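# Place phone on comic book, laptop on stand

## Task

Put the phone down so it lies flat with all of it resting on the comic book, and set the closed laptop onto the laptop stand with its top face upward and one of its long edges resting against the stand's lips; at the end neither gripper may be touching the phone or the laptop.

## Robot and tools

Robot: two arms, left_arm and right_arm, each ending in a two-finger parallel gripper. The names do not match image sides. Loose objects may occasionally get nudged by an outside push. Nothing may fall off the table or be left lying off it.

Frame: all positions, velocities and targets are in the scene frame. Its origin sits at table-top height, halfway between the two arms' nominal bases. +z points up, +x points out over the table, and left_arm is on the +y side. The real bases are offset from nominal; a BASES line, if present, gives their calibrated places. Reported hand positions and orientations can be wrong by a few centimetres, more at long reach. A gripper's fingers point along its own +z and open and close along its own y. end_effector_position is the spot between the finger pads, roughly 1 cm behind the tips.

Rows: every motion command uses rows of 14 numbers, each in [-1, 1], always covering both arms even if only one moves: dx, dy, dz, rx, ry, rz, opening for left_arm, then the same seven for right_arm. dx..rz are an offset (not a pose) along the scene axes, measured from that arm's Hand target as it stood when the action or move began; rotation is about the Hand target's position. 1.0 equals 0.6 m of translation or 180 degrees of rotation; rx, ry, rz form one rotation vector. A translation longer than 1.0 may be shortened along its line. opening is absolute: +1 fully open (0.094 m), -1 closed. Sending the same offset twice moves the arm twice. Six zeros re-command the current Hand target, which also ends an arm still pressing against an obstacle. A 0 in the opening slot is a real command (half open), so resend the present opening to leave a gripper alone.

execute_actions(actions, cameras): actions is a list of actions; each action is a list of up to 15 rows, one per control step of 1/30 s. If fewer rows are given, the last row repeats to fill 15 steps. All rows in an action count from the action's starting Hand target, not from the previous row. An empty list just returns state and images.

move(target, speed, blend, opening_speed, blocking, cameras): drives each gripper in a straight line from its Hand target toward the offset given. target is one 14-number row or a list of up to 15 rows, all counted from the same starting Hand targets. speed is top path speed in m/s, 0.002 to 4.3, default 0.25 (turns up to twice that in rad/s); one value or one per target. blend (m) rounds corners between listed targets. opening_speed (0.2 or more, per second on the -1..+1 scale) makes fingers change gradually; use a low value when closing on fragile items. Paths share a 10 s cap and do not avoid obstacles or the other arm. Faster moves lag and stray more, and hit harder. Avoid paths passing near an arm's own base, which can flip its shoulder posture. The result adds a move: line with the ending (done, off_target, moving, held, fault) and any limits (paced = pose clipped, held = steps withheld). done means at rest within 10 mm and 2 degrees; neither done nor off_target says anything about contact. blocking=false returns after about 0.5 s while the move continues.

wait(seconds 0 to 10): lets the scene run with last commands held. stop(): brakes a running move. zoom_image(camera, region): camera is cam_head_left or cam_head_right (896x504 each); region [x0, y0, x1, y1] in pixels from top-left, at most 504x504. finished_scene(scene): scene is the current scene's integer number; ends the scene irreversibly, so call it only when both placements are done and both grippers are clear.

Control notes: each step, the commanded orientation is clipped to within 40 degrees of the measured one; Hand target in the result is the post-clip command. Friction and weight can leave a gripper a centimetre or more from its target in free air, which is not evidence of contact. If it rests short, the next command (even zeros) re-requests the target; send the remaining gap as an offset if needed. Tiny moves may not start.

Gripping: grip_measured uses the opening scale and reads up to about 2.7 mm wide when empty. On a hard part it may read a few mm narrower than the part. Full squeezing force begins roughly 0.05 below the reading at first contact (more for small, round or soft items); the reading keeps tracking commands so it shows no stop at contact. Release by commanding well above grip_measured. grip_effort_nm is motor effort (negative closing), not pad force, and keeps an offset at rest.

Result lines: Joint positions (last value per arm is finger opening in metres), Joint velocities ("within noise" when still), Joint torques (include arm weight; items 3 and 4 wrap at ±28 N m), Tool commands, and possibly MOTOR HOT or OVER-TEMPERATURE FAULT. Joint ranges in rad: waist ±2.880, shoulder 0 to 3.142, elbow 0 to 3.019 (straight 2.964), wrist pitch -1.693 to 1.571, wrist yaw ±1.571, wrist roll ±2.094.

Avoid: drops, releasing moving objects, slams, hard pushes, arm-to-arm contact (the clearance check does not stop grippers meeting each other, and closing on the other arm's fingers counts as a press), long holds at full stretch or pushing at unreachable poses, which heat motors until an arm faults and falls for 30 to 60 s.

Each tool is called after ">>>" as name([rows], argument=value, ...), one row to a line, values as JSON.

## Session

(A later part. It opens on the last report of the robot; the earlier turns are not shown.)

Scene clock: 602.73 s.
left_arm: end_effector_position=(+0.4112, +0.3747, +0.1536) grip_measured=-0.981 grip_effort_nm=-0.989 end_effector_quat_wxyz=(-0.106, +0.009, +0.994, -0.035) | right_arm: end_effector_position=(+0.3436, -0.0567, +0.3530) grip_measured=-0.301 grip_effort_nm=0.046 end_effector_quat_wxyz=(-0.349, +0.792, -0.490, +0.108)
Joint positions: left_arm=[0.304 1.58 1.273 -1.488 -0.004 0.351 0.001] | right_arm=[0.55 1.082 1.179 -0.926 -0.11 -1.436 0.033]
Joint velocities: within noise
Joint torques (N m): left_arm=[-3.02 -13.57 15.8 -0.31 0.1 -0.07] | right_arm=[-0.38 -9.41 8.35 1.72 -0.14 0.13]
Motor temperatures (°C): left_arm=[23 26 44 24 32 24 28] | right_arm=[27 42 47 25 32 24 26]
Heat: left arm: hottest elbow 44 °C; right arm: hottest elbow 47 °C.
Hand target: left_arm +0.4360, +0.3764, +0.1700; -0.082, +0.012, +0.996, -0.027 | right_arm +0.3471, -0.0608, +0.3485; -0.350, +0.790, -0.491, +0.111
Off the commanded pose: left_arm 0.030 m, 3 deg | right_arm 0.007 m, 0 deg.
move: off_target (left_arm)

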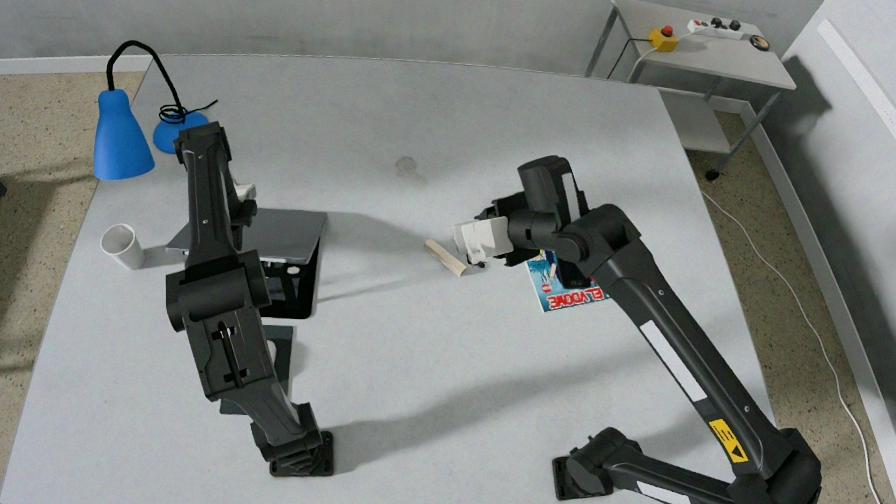

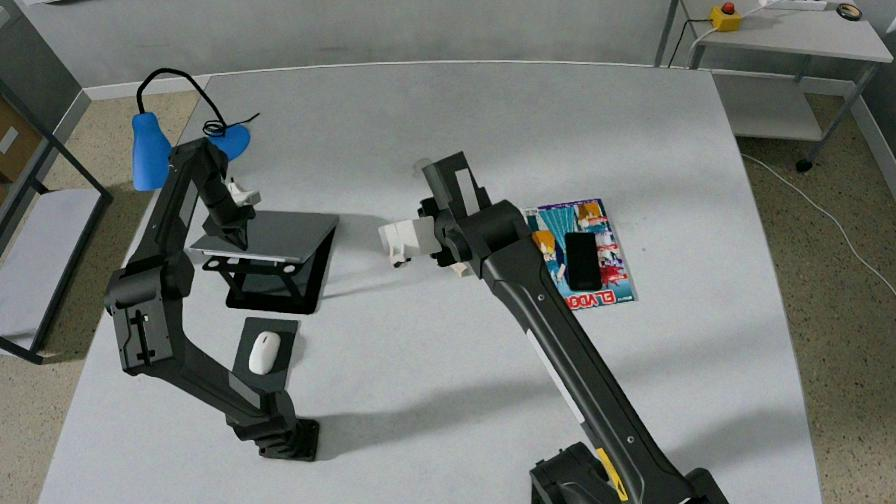

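>>> move(target=[-0.1,0.05,0.2,0,0,0,-1,0,0,0,0,0,0,-0.3], speed=0.2)

>>> finished_scene(scene=1)

Scene clock: 607.70 s.
left_arm: end_effector_position=(+0.3652, +0.3962, +0.2670) grip_measured=-0.981 grip_effort_nm=-0.989 end_effector_quat_wxyz=(-0.055, +0.014, +0.998, -0.014) | right_arm: end_effector_position=(+0.3436, -0.0567, +0.3530) grip_measured=-0.301 grip_effort_nm=0.046 end_effector_quat_wxyz=(-0.349, +0.792, -0.490, +0.108)
Joint positions: left_arm=[0.393 1.371 1.361 -1.672 -0.021 0.448 0.001] | right_arm=[0.55 1.082 1.179 -0.926 -0.11 -1.436 0.033]
Joint velocities: within noise
Joint torques (N m): left_arm=[0.21 -12.04 16.36 -0.13 -0.02 0.08] | right_arm=[-0.38 -9.35 8.34 1.69 -0.14 0.13]
Motor temperatures (°C): left_arm=[23 26 44 24 32 24 28] | right_arm=[27 41 46 25 32 24 26]
Heat: left arm: hottest elbow 44 °C; right arm: hottest elbow 46 °C.
Hand target: left_arm +0.3760, +0.4064, +0.2900; -0.082, +0.012, +0.996, -0.027 | right_arm +0.3471, -0.0608, +0.3485; -0.350, +0.790, -0.491, +0.111
Off the commanded pose: left_arm 0.027 m, 3 deg | right_arm 0.007 m, 0 deg.
joint sent to its limit (left arm) — joint 4 (wrist pitch), lower limit. The joint targets are off in orientation, not in position.
move: off_target (left_arm)

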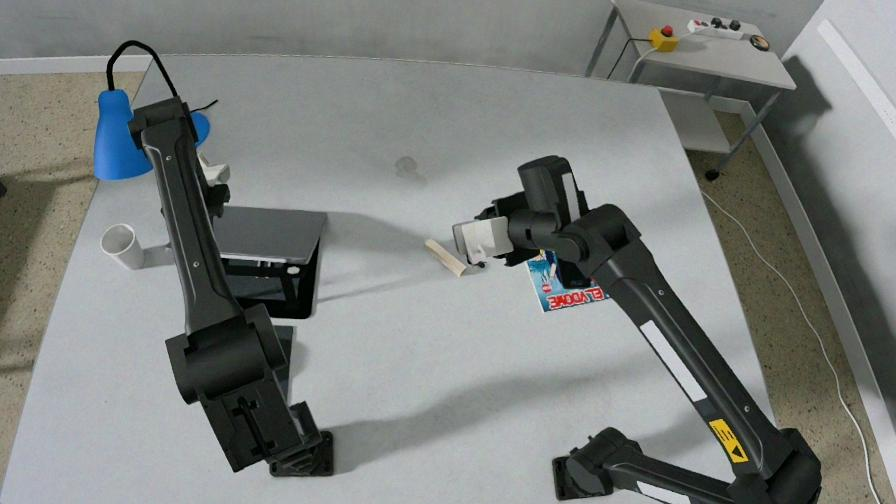

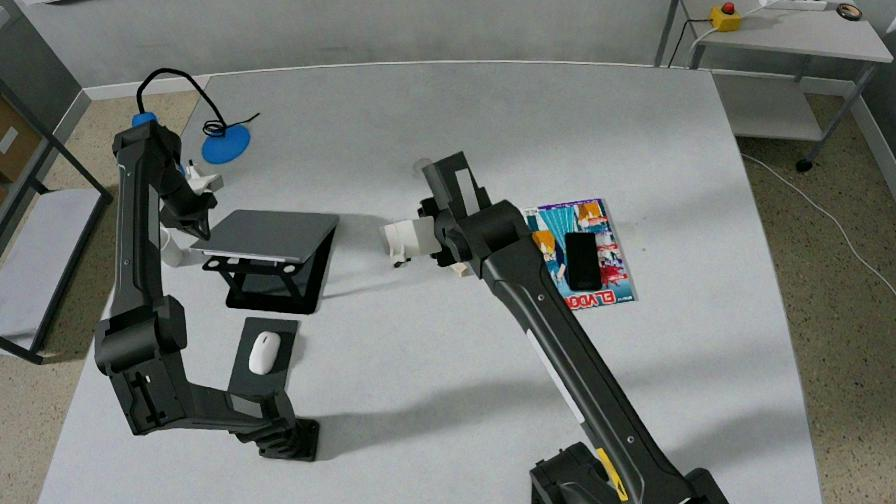

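The scene is finished: the task was done.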